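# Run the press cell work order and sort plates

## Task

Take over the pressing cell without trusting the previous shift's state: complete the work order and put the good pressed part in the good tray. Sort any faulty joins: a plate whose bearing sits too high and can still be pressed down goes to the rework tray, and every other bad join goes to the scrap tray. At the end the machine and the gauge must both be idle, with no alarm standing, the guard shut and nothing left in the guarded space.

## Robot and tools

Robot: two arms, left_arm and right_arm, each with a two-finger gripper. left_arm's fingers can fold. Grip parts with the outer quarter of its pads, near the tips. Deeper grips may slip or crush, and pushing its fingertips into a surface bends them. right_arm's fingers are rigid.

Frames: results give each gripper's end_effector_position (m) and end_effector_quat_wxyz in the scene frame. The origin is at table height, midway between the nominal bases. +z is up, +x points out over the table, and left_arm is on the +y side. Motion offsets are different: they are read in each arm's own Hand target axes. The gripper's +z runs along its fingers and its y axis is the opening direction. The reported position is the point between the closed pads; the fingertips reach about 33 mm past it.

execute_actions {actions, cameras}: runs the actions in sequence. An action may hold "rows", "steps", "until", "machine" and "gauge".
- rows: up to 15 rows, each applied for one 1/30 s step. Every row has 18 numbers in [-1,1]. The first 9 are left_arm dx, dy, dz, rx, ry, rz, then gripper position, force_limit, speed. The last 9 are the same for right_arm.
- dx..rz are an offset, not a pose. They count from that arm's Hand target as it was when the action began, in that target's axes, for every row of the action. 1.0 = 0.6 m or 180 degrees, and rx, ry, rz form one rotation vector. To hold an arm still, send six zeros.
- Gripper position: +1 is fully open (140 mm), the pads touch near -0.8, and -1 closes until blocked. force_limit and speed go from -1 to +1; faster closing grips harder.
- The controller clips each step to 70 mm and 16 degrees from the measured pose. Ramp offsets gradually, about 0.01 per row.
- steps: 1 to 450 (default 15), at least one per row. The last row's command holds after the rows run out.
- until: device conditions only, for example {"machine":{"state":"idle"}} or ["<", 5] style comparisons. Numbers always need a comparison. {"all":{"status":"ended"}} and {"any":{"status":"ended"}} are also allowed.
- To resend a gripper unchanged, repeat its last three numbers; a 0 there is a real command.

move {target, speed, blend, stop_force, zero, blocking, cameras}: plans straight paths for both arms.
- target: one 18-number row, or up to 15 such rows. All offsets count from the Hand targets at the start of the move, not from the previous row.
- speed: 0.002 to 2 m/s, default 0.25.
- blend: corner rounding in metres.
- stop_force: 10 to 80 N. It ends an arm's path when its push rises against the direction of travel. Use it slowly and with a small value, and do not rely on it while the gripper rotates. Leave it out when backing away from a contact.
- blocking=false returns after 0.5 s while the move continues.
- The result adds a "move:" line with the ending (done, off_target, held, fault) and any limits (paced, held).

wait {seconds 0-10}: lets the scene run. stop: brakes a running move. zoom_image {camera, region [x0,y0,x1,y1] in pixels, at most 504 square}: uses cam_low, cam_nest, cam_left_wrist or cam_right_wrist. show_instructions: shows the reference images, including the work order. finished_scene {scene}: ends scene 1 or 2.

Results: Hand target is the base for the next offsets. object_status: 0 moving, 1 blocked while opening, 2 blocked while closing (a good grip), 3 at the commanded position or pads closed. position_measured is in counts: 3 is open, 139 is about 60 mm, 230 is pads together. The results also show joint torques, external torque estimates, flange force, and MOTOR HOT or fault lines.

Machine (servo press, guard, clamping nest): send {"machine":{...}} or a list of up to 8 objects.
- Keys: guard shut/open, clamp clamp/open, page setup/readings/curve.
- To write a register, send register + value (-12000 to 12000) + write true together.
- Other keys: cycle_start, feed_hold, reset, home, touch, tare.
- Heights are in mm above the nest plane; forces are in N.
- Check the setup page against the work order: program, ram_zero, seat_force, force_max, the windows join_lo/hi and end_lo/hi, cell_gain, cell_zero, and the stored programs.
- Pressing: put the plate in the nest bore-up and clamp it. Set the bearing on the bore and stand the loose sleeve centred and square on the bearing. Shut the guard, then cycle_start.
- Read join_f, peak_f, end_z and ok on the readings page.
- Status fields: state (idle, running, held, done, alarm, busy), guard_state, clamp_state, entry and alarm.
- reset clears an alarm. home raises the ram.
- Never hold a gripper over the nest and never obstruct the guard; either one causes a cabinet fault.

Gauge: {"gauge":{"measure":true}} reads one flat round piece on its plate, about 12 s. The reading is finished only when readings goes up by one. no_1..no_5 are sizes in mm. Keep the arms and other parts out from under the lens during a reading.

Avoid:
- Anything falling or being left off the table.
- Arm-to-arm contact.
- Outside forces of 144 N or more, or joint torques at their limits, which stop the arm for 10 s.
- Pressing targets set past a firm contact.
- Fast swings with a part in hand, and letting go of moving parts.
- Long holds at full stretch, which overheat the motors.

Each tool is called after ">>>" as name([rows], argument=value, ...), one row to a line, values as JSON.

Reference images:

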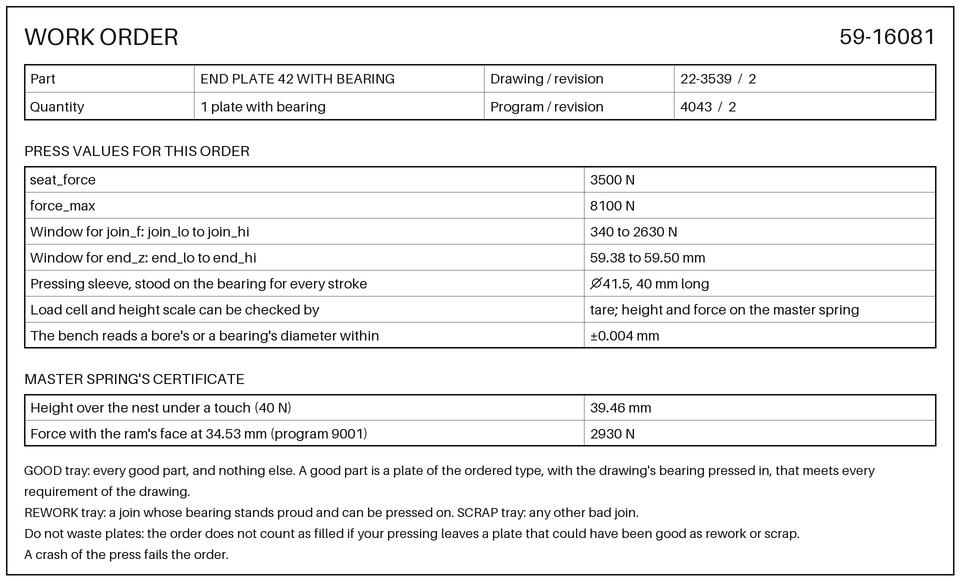

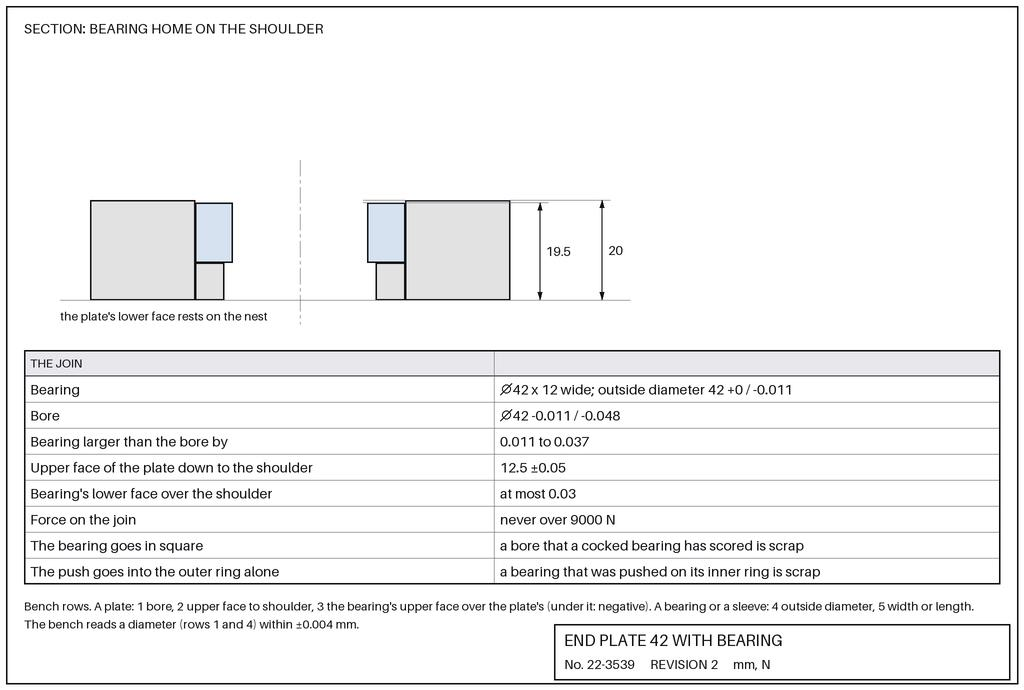

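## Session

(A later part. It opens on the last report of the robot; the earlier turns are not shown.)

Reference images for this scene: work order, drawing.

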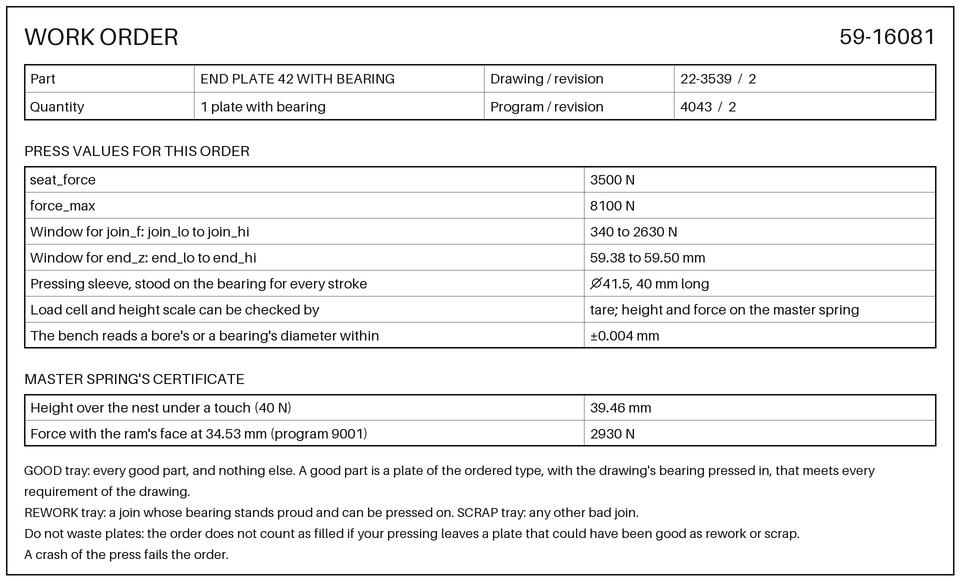

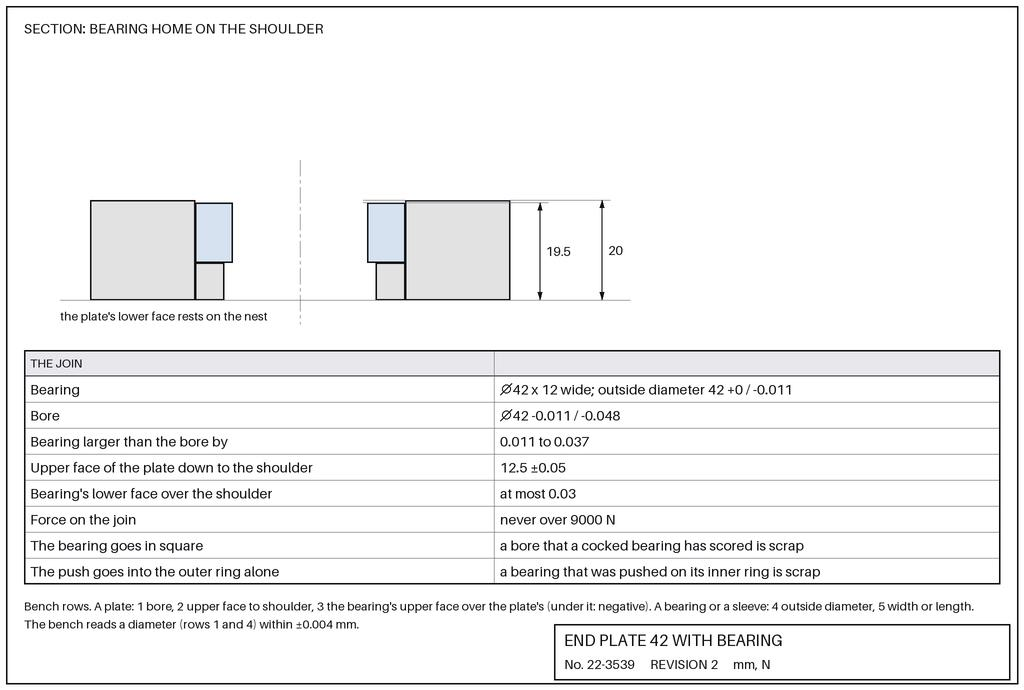

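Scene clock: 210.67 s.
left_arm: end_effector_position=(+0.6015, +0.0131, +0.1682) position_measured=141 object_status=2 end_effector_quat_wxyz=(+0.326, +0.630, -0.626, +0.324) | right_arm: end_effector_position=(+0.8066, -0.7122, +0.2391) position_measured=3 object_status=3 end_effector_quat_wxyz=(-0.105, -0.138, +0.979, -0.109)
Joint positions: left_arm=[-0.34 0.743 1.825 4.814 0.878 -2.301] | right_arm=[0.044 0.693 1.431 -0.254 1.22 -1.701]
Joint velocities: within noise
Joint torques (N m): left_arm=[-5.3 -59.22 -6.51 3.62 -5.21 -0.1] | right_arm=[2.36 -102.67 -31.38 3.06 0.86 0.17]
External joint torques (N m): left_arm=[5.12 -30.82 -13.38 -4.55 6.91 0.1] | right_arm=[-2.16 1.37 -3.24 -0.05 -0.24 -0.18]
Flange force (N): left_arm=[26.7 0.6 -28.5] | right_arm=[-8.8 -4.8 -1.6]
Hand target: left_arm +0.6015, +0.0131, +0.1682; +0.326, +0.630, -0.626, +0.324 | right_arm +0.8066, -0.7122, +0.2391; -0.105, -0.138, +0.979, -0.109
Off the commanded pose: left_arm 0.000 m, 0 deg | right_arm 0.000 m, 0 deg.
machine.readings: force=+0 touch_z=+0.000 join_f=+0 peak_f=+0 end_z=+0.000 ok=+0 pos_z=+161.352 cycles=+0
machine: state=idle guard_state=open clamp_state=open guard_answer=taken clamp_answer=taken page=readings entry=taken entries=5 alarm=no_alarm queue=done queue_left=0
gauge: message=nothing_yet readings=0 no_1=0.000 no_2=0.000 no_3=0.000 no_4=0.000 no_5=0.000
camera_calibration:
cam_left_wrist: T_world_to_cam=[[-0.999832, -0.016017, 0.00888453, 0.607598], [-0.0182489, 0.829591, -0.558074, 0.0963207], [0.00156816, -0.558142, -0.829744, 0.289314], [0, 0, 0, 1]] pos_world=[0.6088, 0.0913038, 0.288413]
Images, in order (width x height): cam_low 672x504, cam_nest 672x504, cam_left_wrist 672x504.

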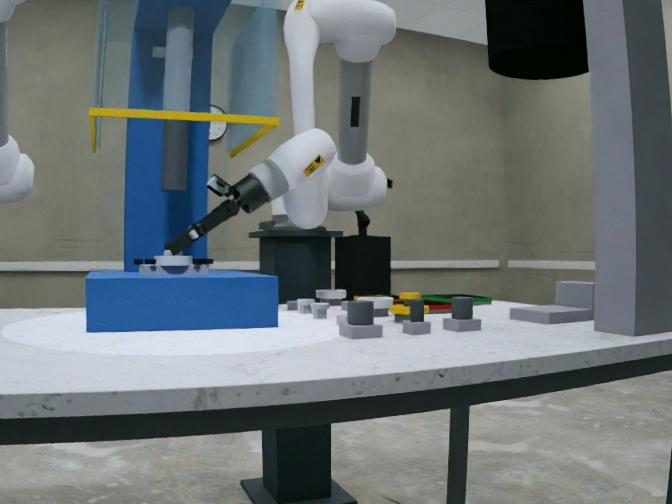

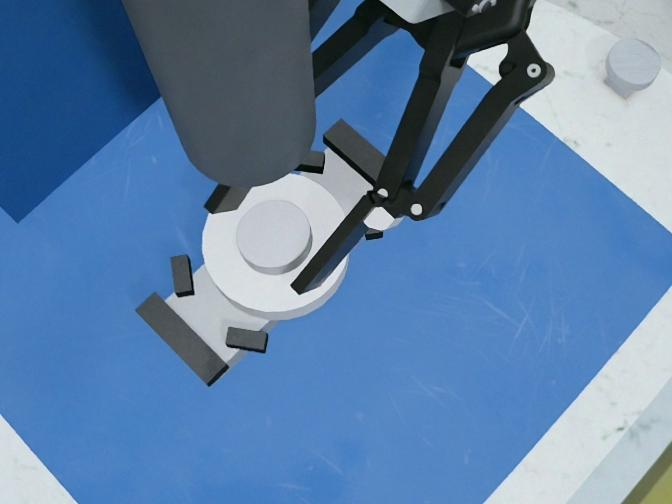

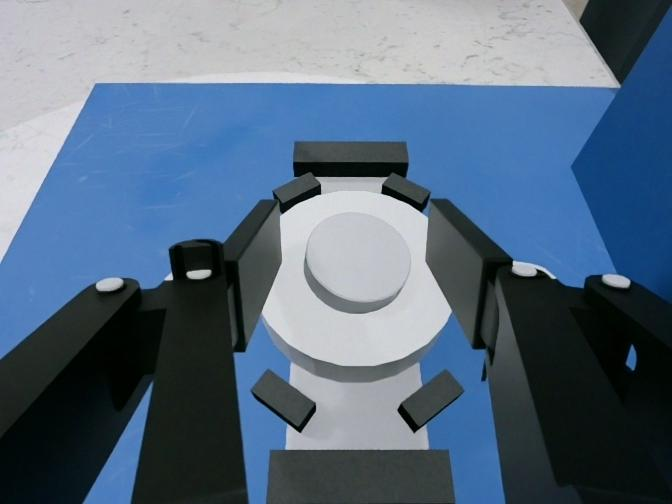

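>>> execute_actions([
  {"rows":[[0.004,0,-0.0028,0,0,0,-0.98,-1,-1,0,0,0,0,0,0,1,1,1],[0.0068,0,-0.0048,0,0,0,-0.98,-1,-1,0,0,0,0,0,0,1,1,1]],"steps":75},
], cameras=["cam_left_wrist","cam_low","cam_nest"])

>>> zoom_image(camera="cam_left_wrist", region=[230, 150, 480, 400])

>>> zoom_image(camera="cam_nest", region=[220, 190, 330, 300])

Scene clock: 224.87 s.
left_arm: end_effector_position=(+0.6016, +0.0131, +0.1732) position_measured=168 object_status=2 end_effector_quat_wxyz=(+0.326, +0.630, -0.626, +0.324) | right_arm: end_effector_position=(+0.8066, -0.7122, +0.2391) position_measured=3 object_status=3 end_effector_quat_wxyz=(-0.105, -0.138, +0.979, -0.109)
Joint positions: left_arm=[-0.34 0.736 1.825 4.819 0.879 -2.31] | right_arm=[0.044 0.693 1.431 -0.254 1.22 -1.701]
Joint velocities: within noise
Joint torques (N m): left_arm=[-2.12 -88.78 -21.2 -1.34 1.42 -0.07] | right_arm=[2.11 -102.19 -31.33 3.02 0.88 0.12]
External joint torques (N m): left_arm=[2.05 -1.13 0.91 0.4 0.29 0.07] | right_arm=[-1.96 0.56 -3.44 0 -0.26 -0.13]
Flange force (N): left_arm=[-0.8 1.3 -4.5] | right_arm=[-8.1 -4.6 -2.2]
Hand target: left_arm +0.6016, +0.0131, +0.1732; +0.326, +0.630, -0.626, +0.324 | right_arm +0.8066, -0.7122, +0.2391; -0.105, -0.138, +0.979, -0.109
Off the commanded pose: left_arm 0.000 m, 0 deg | right_arm 0.000 m, 0 deg.
machine.readings: force=+0 touch_z=+0.000 join_f=+0 peak_f=+0 end_z=+0.000 ok=+0 pos_z=+161.352 cycles=+0
machine: state=idle guard_state=open clamp_state=open guard_answer=taken clamp_answer=taken page=readings entry=taken entries=5 alarm=no_alarm queue=done queue_left=0
gauge: message=nothing_yet readings=0 no_1=0.000 no_2=0.000 no_3=0.000 no_4=0.000 no_5=0.000
camera_calibration:
cam_left_wrist: T_world_to_cam=[[-0.999832, -0.016017, 0.00888453, 0.607654], [-0.0182489, 0.829591, -0.558074, 0.0991129], [0.00156816, -0.558142, -0.829744, 0.293463], [0, 0, 0, 1]] pos_world=[0.6089, 0.0913038, 0.293413]
Images, in order (width x height): cam_low 672x504, cam_nest 672x504, cam_left_wrist 672x504.

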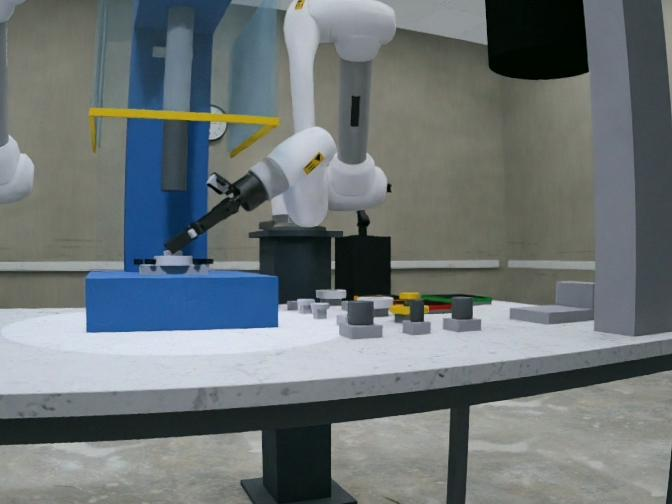

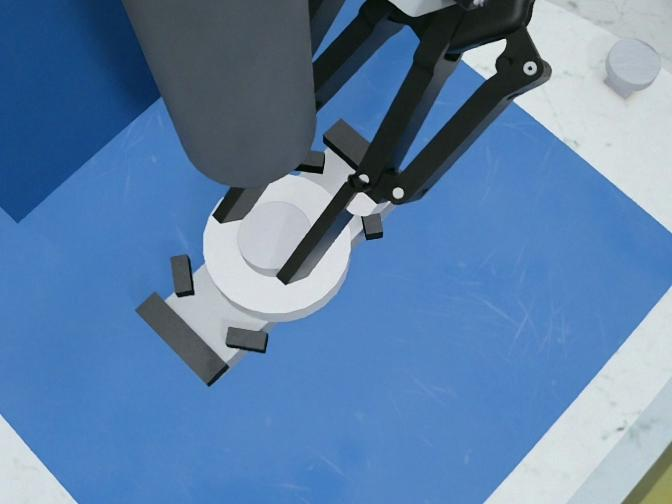

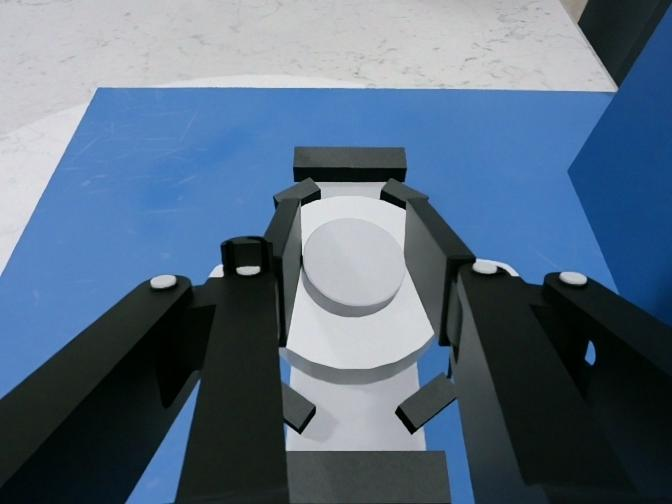

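Scaled by 2.016 from the camera's 672x504 image, which has a finer 960x720 frame.

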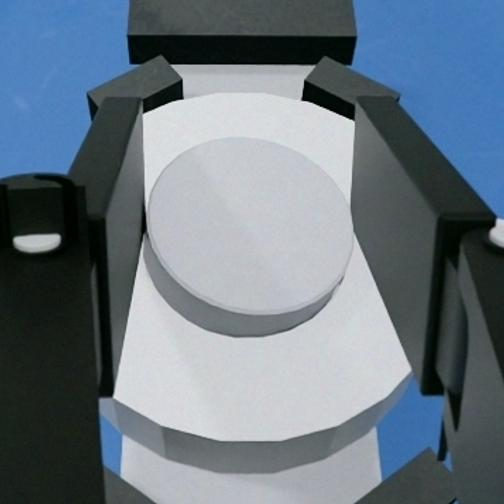

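Scaled by 4.582 from the camera's 672x504 image, which has a finer 960x720 frame.

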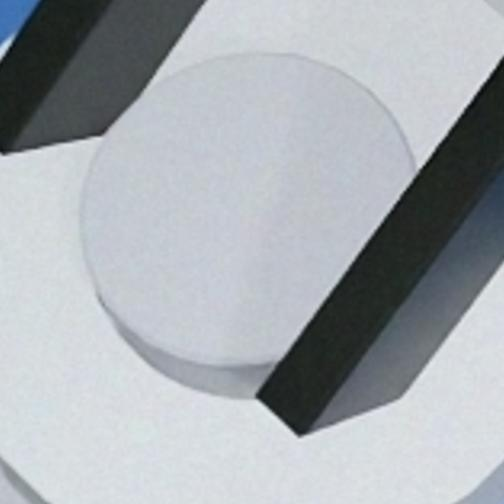

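>>> execute_actions([
  {"rows":[[0.004,0,-0.0028,0,0,0,-0.98,-1,-1,0,0,0,0,0,0,1,1,1],[0.008,0,-0.0056,0,0,0,-0.98,-1,-1,0,0,0,0,0,0,1,1,1],[0.012,0,-0.0084,0,0,0,-0.98,-1,-1,0,0,0,0,0,0,1,1,1]],"steps":30},
], cameras=["cam_left_wrist","cam_low","cam_nest"])

>>> zoom_image(camera="cam_low", region=[130, 235, 220, 285])

Scene clock: 233.50 s.
left_arm: end_effector_position=(+0.6016, +0.0131, +0.1820) position_measured=168 object_status=2 end_effector_quat_wxyz=(+0.326, +0.630, -0.626, +0.324) | right_arm: end_effector_position=(+0.8066, -0.7122, +0.2391) position_measured=3 object_status=3 end_effector_quat_wxyz=(-0.105, -0.138, +0.979, -0.109)
Joint positions: left_arm=[-0.34 0.723 1.825 4.829 0.88 -2.326] | right_arm=[0.044 0.693 1.431 -0.254 1.22 -1.701]
Joint velocities: within noise
Joint torques (N m): left_arm=[-2.09 -89.84 -21.74 -1.37 2.06 -0.17] | right_arm=[2.39 -102.62 -31.58 3.06 0.84 0.11]
External joint torques (N m): left_arm=[1.94 0.39 1.06 0.45 -0.39 0.17] | right_arm=[-2.4 0.52 -3.41 -0.03 -0.23 -0.12]
Flange force (N): left_arm=[-2.2 0.7 -2.4] | right_arm=[-7.9 -5.0 -2.1]
Hand target: left_arm +0.6016, +0.0131, +0.1820; +0.326, +0.630, -0.626, +0.324 | right_arm +0.8066, -0.7122, +0.2391; -0.105, -0.138, +0.979, -0.109
Off the commanded pose: left_arm 0.000 m, 0 deg | right_arm 0.000 m, 0 deg.
machine.readings: force=+0 touch_z=+0.000 join_f=+0 peak_f=+0 end_z=+0.000 ok=+0 pos_z=+161.352 cycles=+0
machine: state=idle guard_state=open clamp_state=open guard_answer=taken clamp_answer=taken page=readings entry=taken entries=5 alarm=no_alarm queue=done queue_left=0
gauge: message=nothing_yet readings=0 no_1=0.000 no_2=0.000 no_3=0.000 no_4=0.000 no_5=0.000
camera_calibration:
cam_left_wrist: T_world_to_cam=[[-0.999832, -0.016017, 0.00888453, 0.607576], [-0.0182489, 0.829591, -0.558074, 0.103968], [0.00156816, -0.558142, -0.829744, 0.300682], [0, 0, 0, 1]] pos_world=[0.6089, 0.0913038, 0.302113]
Images, in order (width x height): cam_low 672x504, cam_nest 672x504, cam_left_wrist 672x504.

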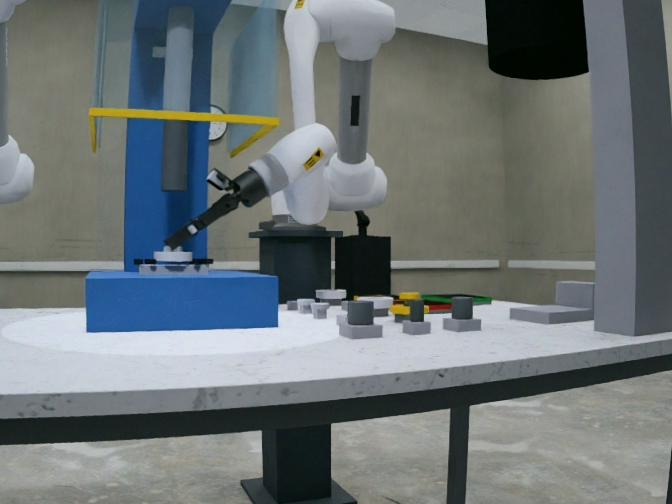

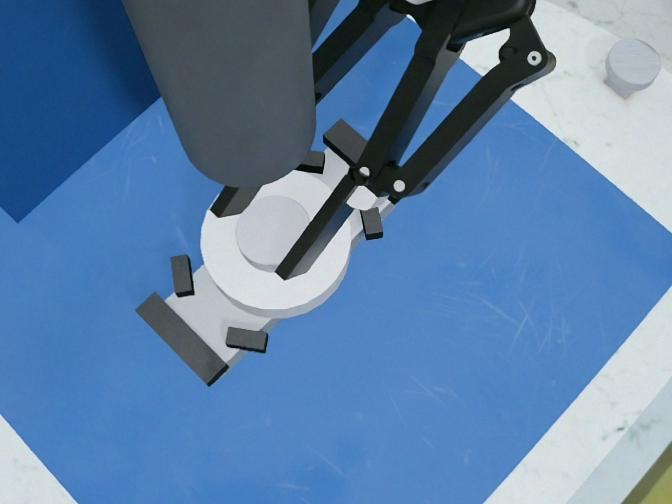

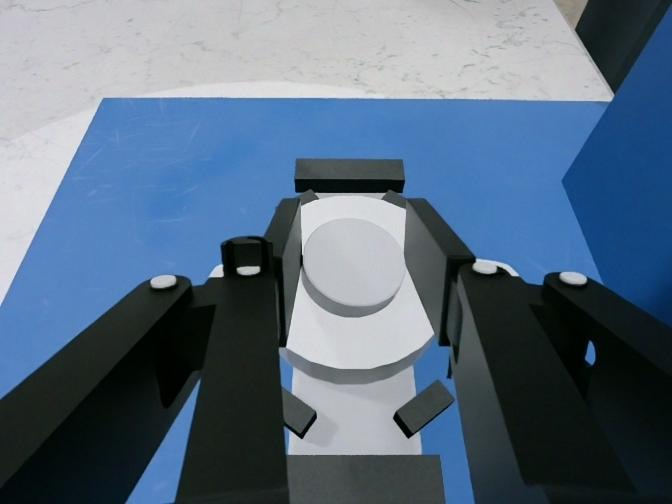

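Scaled by 5.600 from the camera's 672x504 image, which has a finer 960x720 frame.

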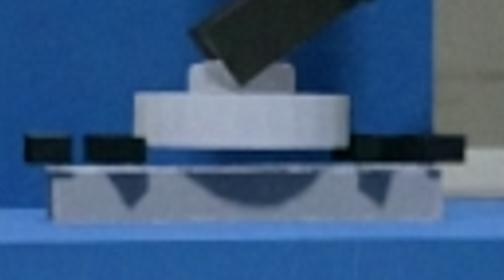

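>>> move(target=[-0.0117,0,0.0082,0,0,0,-0.98,-1,-1,0,0,0,0,0,0,1,1,1], speed=0.02, cameras=[])

>>> execute_actions([
  {"rows":[[0,0,0,0,0,0,0.1,-0.02,-0.8,0,0,0,0,0,0,1,1,1]],"steps":25},
], cameras=[])

>>> move([
  [0,0,-0.25,0,0,0,0.1,-0.02,-0.8,0,0,0,0,0,0,1,1,1],
], speed=0.25, cameras=["cam_nest"])

Scene clock: 242.63 s.
left_arm: end_effector_position=(+0.6015, +0.0131, +0.1734) position_measured=168 object_status=2 end_effector_quat_wxyz=(+0.326, +0.630, -0.626, +0.324) | right_arm: end_effector_position=(+0.8066, -0.7122, +0.2391) position_measured=3 object_status=3 end_effector_quat_wxyz=(-0.105, -0.138, +0.979, -0.109)
Joint positions: left_arm=[-0.34 0.735 1.825 4.82 0.879 -2.311] | right_arm=[0.044 0.693 1.431 -0.254 1.22 -1.701]
Joint velocities: within noise
Joint torques (N m): left_arm=[-2.37 -90.27 -21.21 -1.44 2.13 -0.1] | right_arm=[2.15 -102.61 -31.44 2.99 0.86 0.2]
External joint torques (N m): left_arm=[2.3 0.36 0.92 0.51 -0.43 0.1] | right_arm=[-2.22 1.72 -3.09 -0.01 -0.25 -0.21]
Flange force (N): left_arm=[-2.2 0.1 -2.9] | right_arm=[-9.0 -4.9 -1.2]
Hand target: left_arm +0.6016, +0.0131, +0.1734; +0.326, +0.630, -0.626, +0.324 | right_arm +0.8066, -0.7122, +0.2391; -0.105, -0.138, +0.979, -0.109
Off the commanded pose: left_arm 0.000 m, 0 deg | right_arm 0.000 m, 0 deg.
machine.readings: force=+0 touch_z=+0.000 join_f=+0 peak_f=+0 end_z=+0.000 ok=+0 pos_z=+161.352 cycles=+0
machine: state=idle guard_state=open clamp_state=open guard_answer=taken clamp_answer=taken page=readings entry=taken entries=5 alarm=no_alarm queue=done queue_left=0
gauge: message=nothing_yet readings=0 no_1=0.000 no_2=0.000 no_3=0.000 no_4=0.000 no_5=0.000
move: done
No camera images: "cameras" was empty.

Scene clock: 243.67 s.
left_arm: end_effector_position=(+0.6015, +0.0131, +0.1734) position_measured=117 object_status=3 end_effector_quat_wxyz=(+0.326, +0.630, -0.626, +0.324) | right_arm: end_effector_position=(+0.8066, -0.7122, +0.2391) position_measured=3 object_status=3 end_effector_quat_wxyz=(-0.105, -0.138, +0.979, -0.109)
Joint positions: left_arm=[-0.34 0.735 1.825 4.82 0.879 -2.311] | right_arm=[0.044 0.693 1.431 -0.254 1.22 -1.701]
Joint velocities: within noise
Joint torques (N m): left_arm=[-2.13 -88.14 -20.15 -0.9 1.51 -0.04] | right_arm=[2.17 -102.7 -31.5 3 0.91 0.18]
External joint torques (N m): left_arm=[2.08 -1.68 0.08 -0.02 0.19 0.04] | right_arm=[-1.97 1.11 -3.24 0.01 -0.29 -0.19]
Flange force (N): left_arm=[-0.1 0.7 -4.1] | right_arm=[-8.5 -4.6 -1.7]
Hand target: left_arm +0.6016, +0.0131, +0.1734; +0.326, +0.630, -0.626, +0.324 | right_arm +0.8066, -0.7122, +0.2391; -0.105, -0.138, +0.979, -0.109
Off the commanded pose: left_arm 0.000 m, 0 deg | right_arm 0.000 m, 0 deg.
machine.readings: force=+0 touch_z=+0.000 join_f=+0 peak_f=+0 end_z=+0.000 ok=+0 pos_z=+161.352 cycles=+0
machine: state=idle guard_state=open clamp_state=open guard_answer=taken clamp_answer=taken page=readings entry=taken entries=5 alarm=no_alarm queue=done queue_left=0
gauge: message=nothing_yet readings=0 no_1=0.000 no_2=0.000 no_3=0.000 no_4=0.000 no_5=0.000
No camera images: "cameras" was empty.

Scene clock: 244.67 s.
left_arm: end_effector_position=(+0.6015, +0.1354, +0.2601) position_measured=117 object_status=3 end_effector_quat_wxyz=(+0.326, +0.630, -0.626, +0.324) | right_arm: end_effector_position=(+0.8066, -0.7122, +0.2391) position_measured=3 object_status=3 end_effector_quat_wxyz=(-0.105, -0.138, +0.979, -0.109)
Joint positions: left_arm=[-0.174 0.591 1.873 5.009 0.994 -2.403] | right_arm=[0.044 0.693 1.431 -0.254 1.22 -1.701]
Joint velocities: within noise
Joint torques (N m): left_arm=[-1.84 -78.67 -23.47 -0.7 1.36 -0.16] | right_arm=[2.22 -102.3 -31.38 3.06 0.87 0.14]
External joint torques (N m): left_arm=[1.83 -3 -0.03 0.08 0.19 0.16] | right_arm=[-2.16 1.11 -3.26 -0.06 -0.25 -0.15]
Flange force (N): left_arm=[1.2 2.6 -4.9] | right_arm=[-8.5 -4.8 -1.7]
Hand target: left_arm +0.6015, +0.1355, +0.2602; +0.326, +0.630, -0.626, +0.324 | right_arm +0.8066, -0.7122, +0.2391; -0.105, -0.138, +0.979, -0.109
Off the commanded pose: left_arm 0.000 m, 0 deg | right_arm 0.000 m, 0 deg.
machine.readings: force=+0 touch_z=+0.000 join_f=+0 peak_f=+0 end_z=+0.000 ok=+0 pos_z=+161.352 cycles=+0
machine: state=idle guard_state=open clamp_state=open guard_answer=taken clamp_answer=taken page=readings entry=taken entries=5 alarm=no_alarm queue=done queue_left=0
gauge: message=nothing_yet readings=0 no_1=0.000 no_2=0.000 no_3=0.000 no_4=0.000 no_5=0.000
move: done
Images, in order (width x height): cam_nest 672x504.

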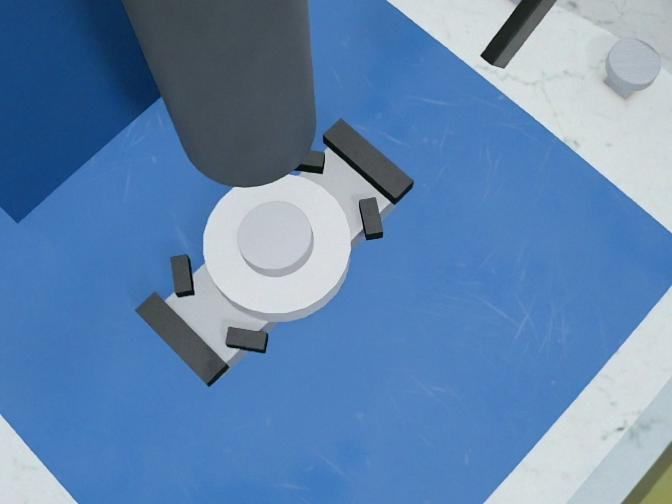

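>>> execute_actions([
  {"rows":[[0,0,0,0,0,0,0.74,-0.02,-0.6,0,0,0,0,0,0,1,1,1]],"steps":20},
], cameras=["cam_low","cam_left_wrist"])

>>> zoom_image(camera="cam_left_wrist", region=[270, 100, 420, 250])

>>> zoom_image(camera="cam_low", region=[130, 235, 220, 285])

Scene clock: 262.27 s.
left_arm: end_effector_position=(+0.6015, +0.1355, +0.2602) position_measured=36 object_status=0 end_effector_quat_wxyz=(+0.326, +0.630, -0.626, +0.324) | right_arm: end_effector_position=(+0.8066, -0.7122, +0.2391) position_measured=3 object_status=3 end_effector_quat_wxyz=(-0.105, -0.138, +0.979, -0.109)
Joint positions: left_arm=[-0.174 0.591 1.873 5.009 0.994 -2.403] | right_arm=[0.044 0.693 1.431 -0.254 1.22 -1.701]
Joint velocities: within noise
Joint torques (N m): left_arm=[-2.55 -78.75 -23.48 -0.61 1.34 0.06] | right_arm=[2.28 -102.5 -31.46 3.03 0.84 0.17]
External joint torques (N m): left_arm=[2.57 -2.66 0.03 0.02 0.19 -0.06] | right_arm=[-2.3 1.57 -3.11 -0.04 -0.23 -0.18]
Flange force (N): left_arm=[0.6 2.0 -5.5] | right_arm=[-8.8 -4.9 -1.3]
Hand target: left_arm +0.6015, +0.1355, +0.2602; +0.326, +0.630, -0.626, +0.324 | right_arm +0.8066, -0.7122, +0.2391; -0.105, -0.138, +0.979, -0.109
Off the commanded pose: left_arm 0.000 m, 0 deg | right_arm 0.000 m, 0 deg.
machine.readings: force=+0 touch_z=+0.000 join_f=+0 peak_f=+0 end_z=+0.000 ok=+0 pos_z=+161.352 cycles=+0
machine: state=idle guard_state=open clamp_state=open guard_answer=taken clamp_answer=taken page=readings entry=taken entries=5 alarm=no_alarm queue=done queue_left=0
gauge: message=nothing_yet readings=0 no_1=0.000 no_2=0.000 no_3=0.000 no_4=0.000 no_5=0.000
camera_calibration:
cam_left_wrist: T_world_to_cam=[[-0.999832, -0.016017, 0.00888453, 0.608741], [-0.0182489, 0.829591, -0.558074, 0.0461216], [0.00156816, -0.558142, -0.829744, 0.433967], [0, 0, 0, 1]] pos_world=[0.6088, 0.213704, 0.380413]
Images, in order (width x height): cam_low 672x504, cam_left_wrist 672x504.

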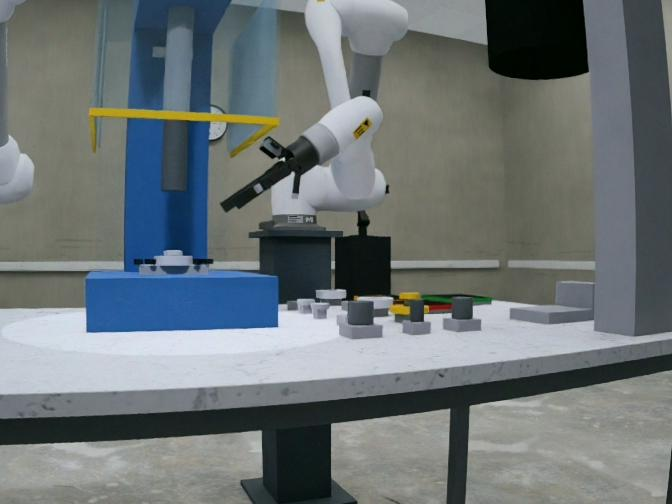

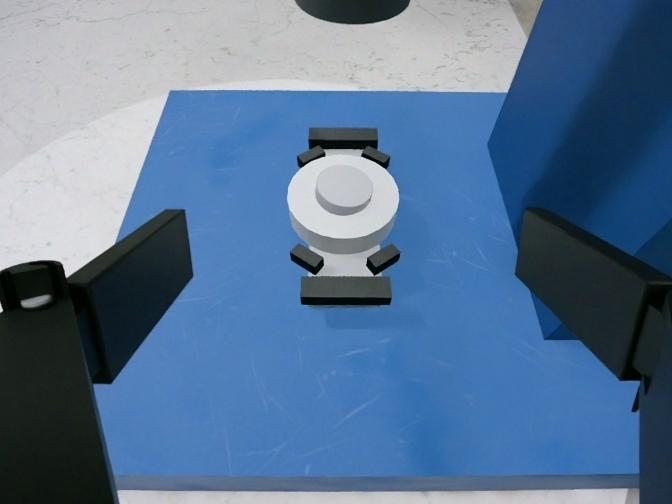

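Scaled by 3.360 from the camera's 672x504 image, which has a finer 960x720 frame.

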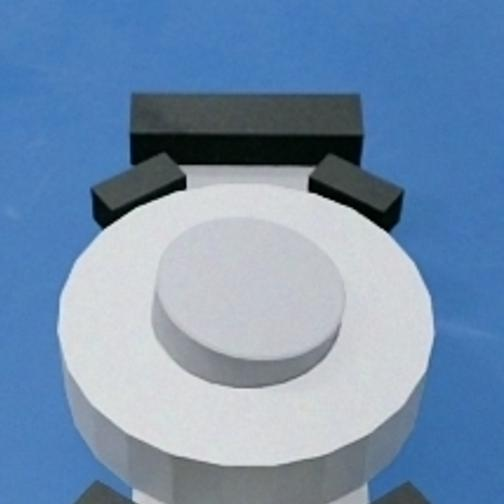

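Scaled by 5.600 from the camera's 672x504 image, which has a finer 960x720 frame.

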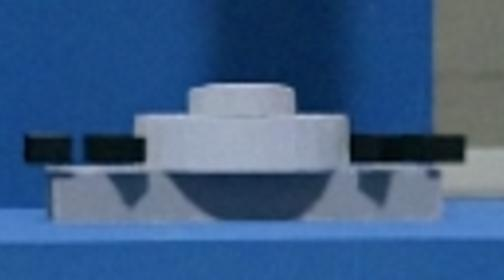

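>>> move([
  [-0.028,0.001,0.01,0,0,0,0.74,-0.02,-0.6,0,0,0,0,0,0,1,1,1],
  [-0.028,0.001,0.2865,0,0,0,0.74,-0.02,-0.6,0,0,0,0,0,0,1,1,1],
], speed=[0.15,0.12], cameras=["cam_nest","cam_left_wrist"])

Scene clock: 279.53 s.
left_arm: end_effector_position=(+0.6009, +0.0050, +0.1471) position_measured=36 object_status=3 end_effector_quat_wxyz=(+0.326, +0.630, -0.626, +0.324) | right_arm: end_effector_position=(+0.8066, -0.7122, +0.2391) position_measured=3 object_status=3 end_effector_quat_wxyz=(-0.105, -0.138, +0.979, -0.109)
Joint positions: left_arm=[-0.351 0.774 1.819 4.783 0.87 -2.268] | right_arm=[0.044 0.693 1.431 -0.254 1.22 -1.701]
Joint velocities: within noise
Joint torques (N m): left_arm=[-2.9 -89.77 -18.73 -0.95 1.59 -0.1] | right_arm=[2.38 -102.16 -31.37 3.03 0.87 0.21]
External joint torques (N m): left_arm=[2.78 -1.95 -0.25 0.01 0.15 0.1] | right_arm=[-2.36 0.81 -3.33 -0.03 -0.25 -0.21]
Flange force (N): left_arm=[-0.3 -0.2 -4.8] | right_arm=[-8.1 -5.1 -1.9]
Hand target: left_arm +0.6009, +0.0050, +0.1470; +0.326, +0.630, -0.626, +0.324 | right_arm +0.8066, -0.7122, +0.2391; -0.105, -0.138, +0.979, -0.109
Off the commanded pose: left_arm 0.000 m, 0 deg | right_arm 0.000 m, 0 deg.
machine.readings: force=+0 touch_z=+0.000 join_f=+0 peak_f=+0 end_z=+0.000 ok=+0 pos_z=+161.352 cycles=+0
machine: state=idle guard_state=open clamp_state=open guard_answer=taken clamp_answer=taken page=readings entry=taken entries=5 alarm=no_alarm queue=done queue_left=0
gauge: message=nothing_yet readings=0 no_1=0.000 no_2=0.000 no_3=0.000 no_4=0.000 no_5=0.000
move: done
camera_calibration:
cam_left_wrist: T_world_to_cam=[[-0.999832, -0.0160733, 0.00880187, 0.607083], [-0.0182494, 0.829589, -0.558075, 0.091199], [0.00166815, -0.558142, -0.829744, 0.267143], [0, 0, 0, 1]] pos_world=[0.6082, 0.0832037, 0.267212]
Images, in order (width x height): cam_nest 672x504, cam_left_wrist 672x504.

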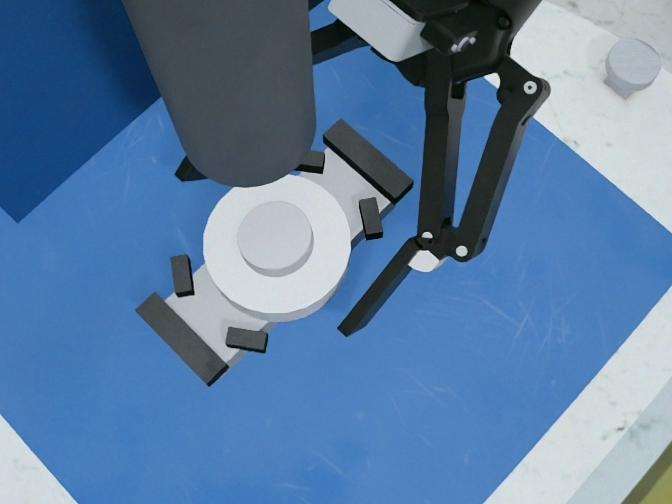

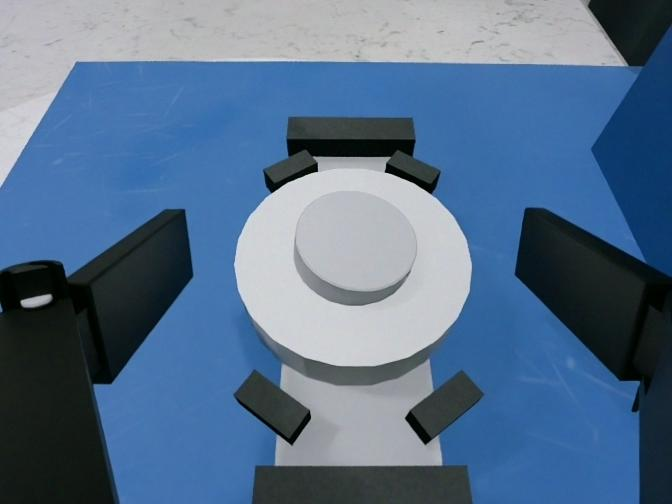

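>>> execute_actions([
  {"rows":[[0,0,0,0,0,0,-1,-0.02,-1,0,0,0,0,0,0,1,1,1]],"steps":65},
], cameras=["cam_left_wrist"])

Scene clock: 286.10 s.
left_arm: end_effector_position=(+0.6009, +0.0050, +0.1470) position_measured=104 object_status=2 end_effector_quat_wxyz=(+0.326, +0.630, -0.626, +0.324) | right_arm: end_effector_position=(+0.8066, -0.7122, +0.2391) position_measured=3 object_status=3 end_effector_quat_wxyz=(-0.105, -0.138, +0.979, -0.109)
Joint positions: left_arm=[-0.351 0.774 1.819 4.783 0.87 -2.268] | right_arm=[0.044 0.693 1.431 -0.254 1.22 -1.701]
Joint velocities: within noise
Joint torques (N m): left_arm=[-5.4 -83.66 -16.88 -0.51 0.75 -0.23] | right_arm=[2.53 -102.51 -31.39 3.06 0.88 0.17]
External joint torques (N m): left_arm=[5.25 -7.83 -2.11 -0.45 1.01 0.23] | right_arm=[-2.78 0.57 -3.52 -0.05 -0.26 -0.18]
Flange force (N): left_arm=[3.7 0.2 -12.3] | right_arm=[-8.1 -5.6 -2.1]
Hand target: left_arm +0.6009, +0.0050, +0.1470; +0.326, +0.630, -0.626, +0.324 | right_arm +0.8066, -0.7122, +0.2391; -0.105, -0.138, +0.979, -0.109
Off the commanded pose: left_arm 0.000 m, 0 deg | right_arm 0.000 m, 0 deg.
machine.readings: force=+0 touch_z=+0.000 join_f=+0 peak_f=+0 end_z=+0.000 ok=+0 pos_z=+161.352 cycles=+0
machine: state=idle guard_state=open clamp_state=open guard_answer=taken clamp_answer=taken page=readings entry=taken entries=5 alarm=no_alarm queue=done queue_left=0
gauge: message=nothing_yet readings=0 no_1=0.000 no_2=0.000 no_3=0.000 no_4=0.000 no_5=0.000
camera_calibration:
cam_left_wrist: T_world_to_cam=[[-0.999832, -0.0160177, 0.00888359, 0.607057], [-0.018249, 0.829637, -0.558005, 0.0911762], [0.00156779, -0.558074, -0.82979, 0.26721], [0, 0, 0, 1]] pos_world=[0.6082, 0.0832037, 0.267212]
Images, in order (width x height): cam_left_wrist 672x504.

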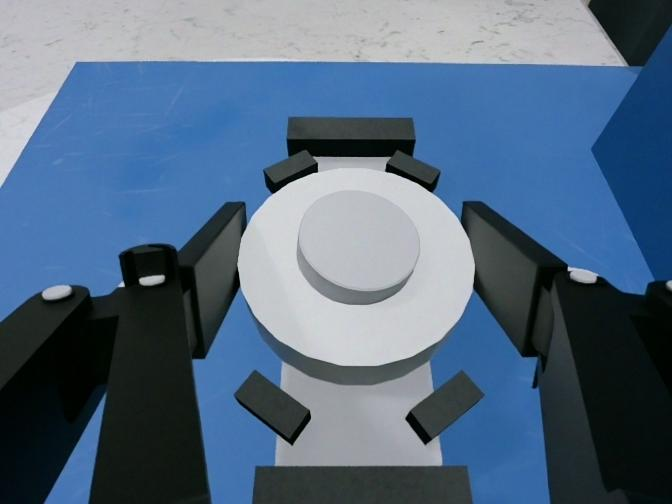

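>>> move([
  [0.0655,0,-0.0459,0,0,0,-1,-0.02,-1,0,0,0,0,0,0,1,1,1],
  [-0.013,0,-0.2452,0,0,0,-1,-0.02,-1,0,0,0,0,0,0,1,1,1],
  [-0.1335,0,-0.568,0,0,0,-1,-0.02,-1,0,0,0,0,0,0,1,1,1],
], speed=[0.06,0.15,0.25], blend=0.02, cameras=[])

>>> move([
  [-0.234,-0.2498,-0.2835,0.4095,0,-0.287,-1,-0.02,-1,0,0,0,0,0,0,1,1,1],
], speed=0.3, cameras=[])

>>> move([
  [-0.2818,-0.1033,-0.1118,0.4095,0,-0.287,-1,-0.02,-1,0,0,0,0,0,0,1,1,1],
], speed=0.3, cameras=["cam_left_wrist"])

Scene clock: 299.70 s.
left_arm: end_effector_position=(+0.6002, +0.3292, +0.2790) position_measured=104 object_status=2 end_effector_quat_wxyz=(+0.326, +0.630, -0.626, +0.324) | right_arm: end_effector_position=(+0.8066, -0.7122, +0.2391) position_measured=3 object_status=3 end_effector_quat_wxyz=(-0.105, -0.138, +0.979, -0.109)
Joint positions: left_arm=[0.105 0.566 1.869 5.203 1.169 -2.356] | right_arm=[0.044 0.693 1.431 -0.254 1.22 -1.701]
Joint velocities: within noise
Joint torques (N m): left_arm=[-2.4 -79.15 -25.23 -0.79 2.05 -0.09] | right_arm=[2.21 -102.4 -31.27 3.02 0.89 0.17]
External joint torques (N m): left_arm=[2.55 -0.76 1.1 0.64 -0.44 0.09] | right_arm=[-2.54 1.16 -3.44 -0.02 -0.27 -0.18]
Flange force (N): left_arm=[-1.6 3.5 -3.2] | right_arm=[-8.9 -5.3 -1.7]
Hand target: left_arm +0.6002, +0.3293, +0.2789; +0.326, +0.630, -0.626, +0.324 | right_arm +0.8066, -0.7122, +0.2391; -0.105, -0.138, +0.979, -0.109
Off the commanded pose: left_arm 0.000 m, 0 deg | right_arm 0.000 m, 0 deg.
machine.readings: force=+0 touch_z=+0.000 join_f=+0 peak_f=+0 end_z=+0.000 ok=+0 pos_z=+161.352 cycles=+0
machine: state=idle guard_state=open clamp_state=open guard_answer=taken clamp_answer=taken page=readings entry=taken entries=5 alarm=no_alarm queue=done queue_left=0
gauge: message=nothing_yet readings=0 no_1=0.000 no_2=0.000 no_3=0.000 no_4=0.000 no_5=0.000
move: done
No camera images: "cameras" was empty.

Scene clock: 303.00 s.
left_arm: end_effector_position=(+0.7492, +0.5498, +0.2620) position_measured=104 object_status=2 end_effector_quat_wxyz=(-0.004, +0.888, +0.001, +0.459) | right_arm: end_effector_position=(+0.8066, -0.7122, +0.2391) position_measured=3 object_status=3 end_effector_quat_wxyz=(-0.105, -0.138, +0.979, -0.109)
Joint positions: left_arm=[0.033 0.457 2.131 3.168 0.4 -1.581] | right_arm=[0.044 0.693 1.431 -0.254 1.22 -1.701]
Joint velocities: within noise
Joint torques (N m): left_arm=[-2 -69.43 -25.81 -2.29 2.9 -0.12] | right_arm=[2.37 -102.75 -31.44 3.02 0.86 0.15]
External joint torques (N m): left_arm=[1.93 -0.72 1.52 0.01 -0.62 0.12] | right_arm=[-2.06 1.06 -3.3 -0.01 -0.24 -0.16]
Flange force (N): left_arm=[-0.3 -2.9 -3.7] | right_arm=[-8.5 -4.7 -1.8]
Hand target: left_arm +0.7492, +0.5498, +0.2620; -0.004, +0.888, +0.001, +0.459 | right_arm +0.8066, -0.7122, +0.2391; -0.105, -0.138, +0.979, -0.109
Off the commanded pose: left_arm 0.000 m, 0 deg | right_arm 0.000 m, 0 deg.
machine.readings: force=+0 touch_z=+0.000 join_f=+0 peak_f=+0 end_z=+0.000 ok=+0 pos_z=+161.352 cycles=+0
machine: state=idle guard_state=open clamp_state=open guard_answer=taken clamp_answer=taken page=readings entry=taken entries=5 alarm=no_alarm queue=done queue_left=0
gauge: message=nothing_yet readings=0 no_1=0.000 no_2=0.000 no_3=0.000 no_4=0.000 no_5=0.000
move: done
No camera images: "cameras" was empty.

Scene clock: 306.03 s.
left_arm: end_effector_position=(+0.5964, +0.6117, +0.1633) position_measured=104 object_status=2 end_effector_quat_wxyz=(-0.331, +0.626, +0.627, +0.326) | right_arm: end_effector_position=(+0.8066, -0.7122, +0.2391) position_measured=3 object_status=3 end_effector_quat_wxyz=(-0.105, -0.138, +0.979, -0.109)
Joint positions: left_arm=[-0.27 0.739 1.861 1.01 1.195 -1.005] | right_arm=[0.044 0.693 1.431 -0.254 1.22 -1.701]
Joint velocities: within noise
Joint torques (N m): left_arm=[-2.61 -93.87 -24.5 2.55 2.54 -0.1] | right_arm=[2.47 -102.32 -31.29 3.08 0.86 0.2]
External joint torques (N m): left_arm=[2.72 -0.28 0.43 -0.25 -0.6 0.1] | right_arm=[-2.58 0.88 -3.45 -0.08 -0.24 -0.21]
Flange force (N): left_arm=[2.6 -0.2 3.3] | right_arm=[-8.5 -5.4 -1.9]
Hand target: left_arm +0.5964, +0.6118, +0.1632; -0.331, +0.626, +0.627, +0.326 | right_arm +0.8066, -0.7122, +0.2391; -0.105, -0.138, +0.979, -0.109
Off the commanded pose: left_arm 0.000 m, 0 deg | right_arm 0.000 m, 0 deg.
machine.readings: force=+0 touch_z=+0.000 join_f=+0 peak_f=+0 end_z=+0.000 ok=+0 pos_z=+161.352 cycles=+0
machine: state=idle guard_state=open clamp_state=open guard_answer=taken clamp_answer=taken page=readings entry=taken entries=5 alarm=no_alarm queue=done queue_left=0
gauge: message=nothing_yet readings=0 no_1=0.000 no_2=0.000 no_3=0.000 no_4=0.000 no_5=0.000
move: done
camera_calibration:
cam_left_wrist: T_world_to_cam=[[0.999866, 0.0163285, -0.00149192, -0.598596], [0.0125955, -0.823145, -0.567691, 0.591068], [-0.0104976, 0.567596, -0.82324, -0.0632137], [0, 0, 0, 1]] pos_world=[0.590407, 0.532188, 0.282611]
Images, in order (width x height): cam_left_wrist 672x504.

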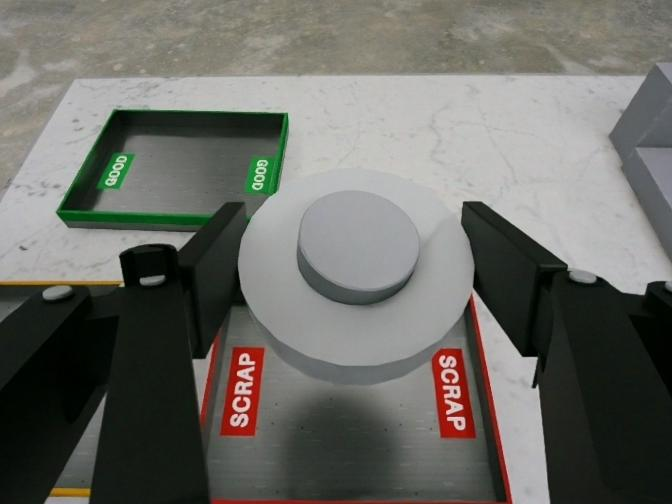

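>>> move([
  [-0.1395,0.0027,0.106,0,0,0,-1,-0.02,-1,0,0,0,0,0,0,1,1,1],
], speed=0.15, cameras=[])

>>> move([
  [-0.0437,0,0.0306,0,0,0,-1,-0.02,-1,0,0,0,0,0,0,1,1,1],
], speed=0.02, stop_force=12, cameras=["cam_left_wrist"])

Scene clock: 321.00 s.
left_arm: end_effector_position=(+0.5975, +0.6164, +0.0583) position_measured=104 object_status=2 end_effector_quat_wxyz=(-0.330, +0.626, +0.627, +0.326) | right_arm: end_effector_position=(+0.8066, -0.7122, +0.2391) position_measured=3 object_status=3 end_effector_quat_wxyz=(-0.105, -0.138, +0.979, -0.109)
Joint positions: left_arm=[-0.263 0.896 1.838 1.066 1.125 -1.129] | right_arm=[0.044 0.693 1.431 -0.254 1.22 -1.701]
Joint velocities: within noise
Joint torques (N m): left_arm=[-2.48 -99.79 -19.8 1.96 2.71 -0.1] | right_arm=[2.32 -102.75 -31.41 3.03 0.87 0.18]
External joint torques (N m): left_arm=[2.32 -0.79 0.33 -0.26 -0.64 0.09] | right_arm=[-2.29 0.85 -3.49 0 -0.25 -0.19]
Flange force (N): left_arm=[3.0 -0.4 2.2] | right_arm=[-8.6 -5.1 -2.1]
Hand target: left_arm +0.5975, +0.6164, +0.0582; -0.331, +0.626, +0.627, +0.326 | right_arm +0.8066, -0.7122, +0.2391; -0.105, -0.138, +0.979, -0.109
Off the commanded pose: left_arm 0.000 m, 0 deg | right_arm 0.000 m, 0 deg.
machine.readings: force=+0 touch_z=+0.000 join_f=+0 peak_f=+0 end_z=+0.000 ok=+0 pos_z=+161.352 cycles=+0
machine: state=idle guard_state=open clamp_state=open guard_answer=taken clamp_answer=taken page=readings entry=taken entries=5 alarm=no_alarm queue=done queue_left=0
gauge: message=nothing_yet readings=0 no_1=0.000 no_2=0.000 no_3=0.000 no_4=0.000 no_5=0.000
move: done
No camera images: "cameras" was empty.

Scene clock: 323.07 s.
left_arm: end_effector_position=(+0.5974, +0.6166, +0.0291) position_measured=104 object_status=2 end_effector_quat_wxyz=(-0.331, +0.626, +0.627, +0.326) | right_arm: end_effector_position=(+0.8066, -0.7122, +0.2391) position_measured=3 object_status=3 end_effector_quat_wxyz=(-0.105, -0.138, +0.979, -0.109)
Joint positions: left_arm=[-0.263 0.941 1.826 1.08 1.109 -1.161] | right_arm=[0.044 0.693 1.431 -0.254 1.22 -1.701]
Joint velocities: within noise
Joint torques (N m): left_arm=[-2.13 -93.07 -16.92 0.72 -0.95 0.34] | right_arm=[2.4 -102.49 -31.22 3.02 0.83 0.1]
External joint torques (N m): left_arm=[2.08 -9.08 -1.39 0.83 3.05 -0.34] | right_arm=[-2.14 0.51 -3.66 0.01 -0.21 -0.11]
Flange force (N): left_arm=[13.2 -0.9 -5.9] | right_arm=[-8.5 -4.9 -2.5]
Hand target: left_arm +0.5973, +0.6166, +0.0291; -0.331, +0.626, +0.627, +0.326 (not the last commanded pose) | right_arm +0.8066, -0.7122, +0.2391; -0.105, -0.138, +0.979, -0.109
Off the commanded pose: left_arm 0.003 m, 0 deg | right_arm 0.000 m, 0 deg.
machine.readings: force=+0 touch_z=+0.000 join_f=+0 peak_f=+0 end_z=+0.000 ok=+0 pos_z=+161.352 cycles=+0
machine: state=idle guard_state=open clamp_state=open guard_answer=taken clamp_answer=taken page=readings entry=taken entries=5 alarm=no_alarm queue=done queue_left=0
gauge: message=nothing_yet readings=0 no_1=0.000 no_2=0.000 no_3=0.000 no_4=0.000 no_5=0.000
move: contact (left_arm)
camera_calibration:
cam_left_wrist: T_world_to_cam=[[0.999864, 0.0164357, -0.00129177, -0.599861], [0.012795, -0.823018, -0.567871, 0.518664], [-0.0103965, 0.567778, -0.823116, -0.176583], [0, 0, 0, 1]] pos_world=[0.591307, 0.536988, 0.148411]
Images, in order (width x height): cam_left_wrist 672x504.

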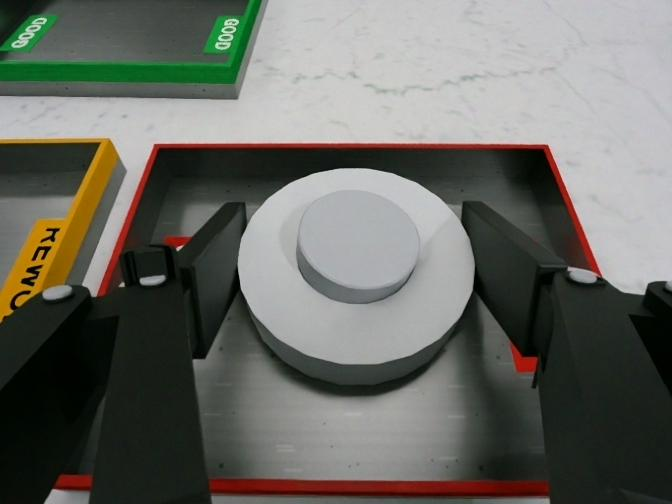

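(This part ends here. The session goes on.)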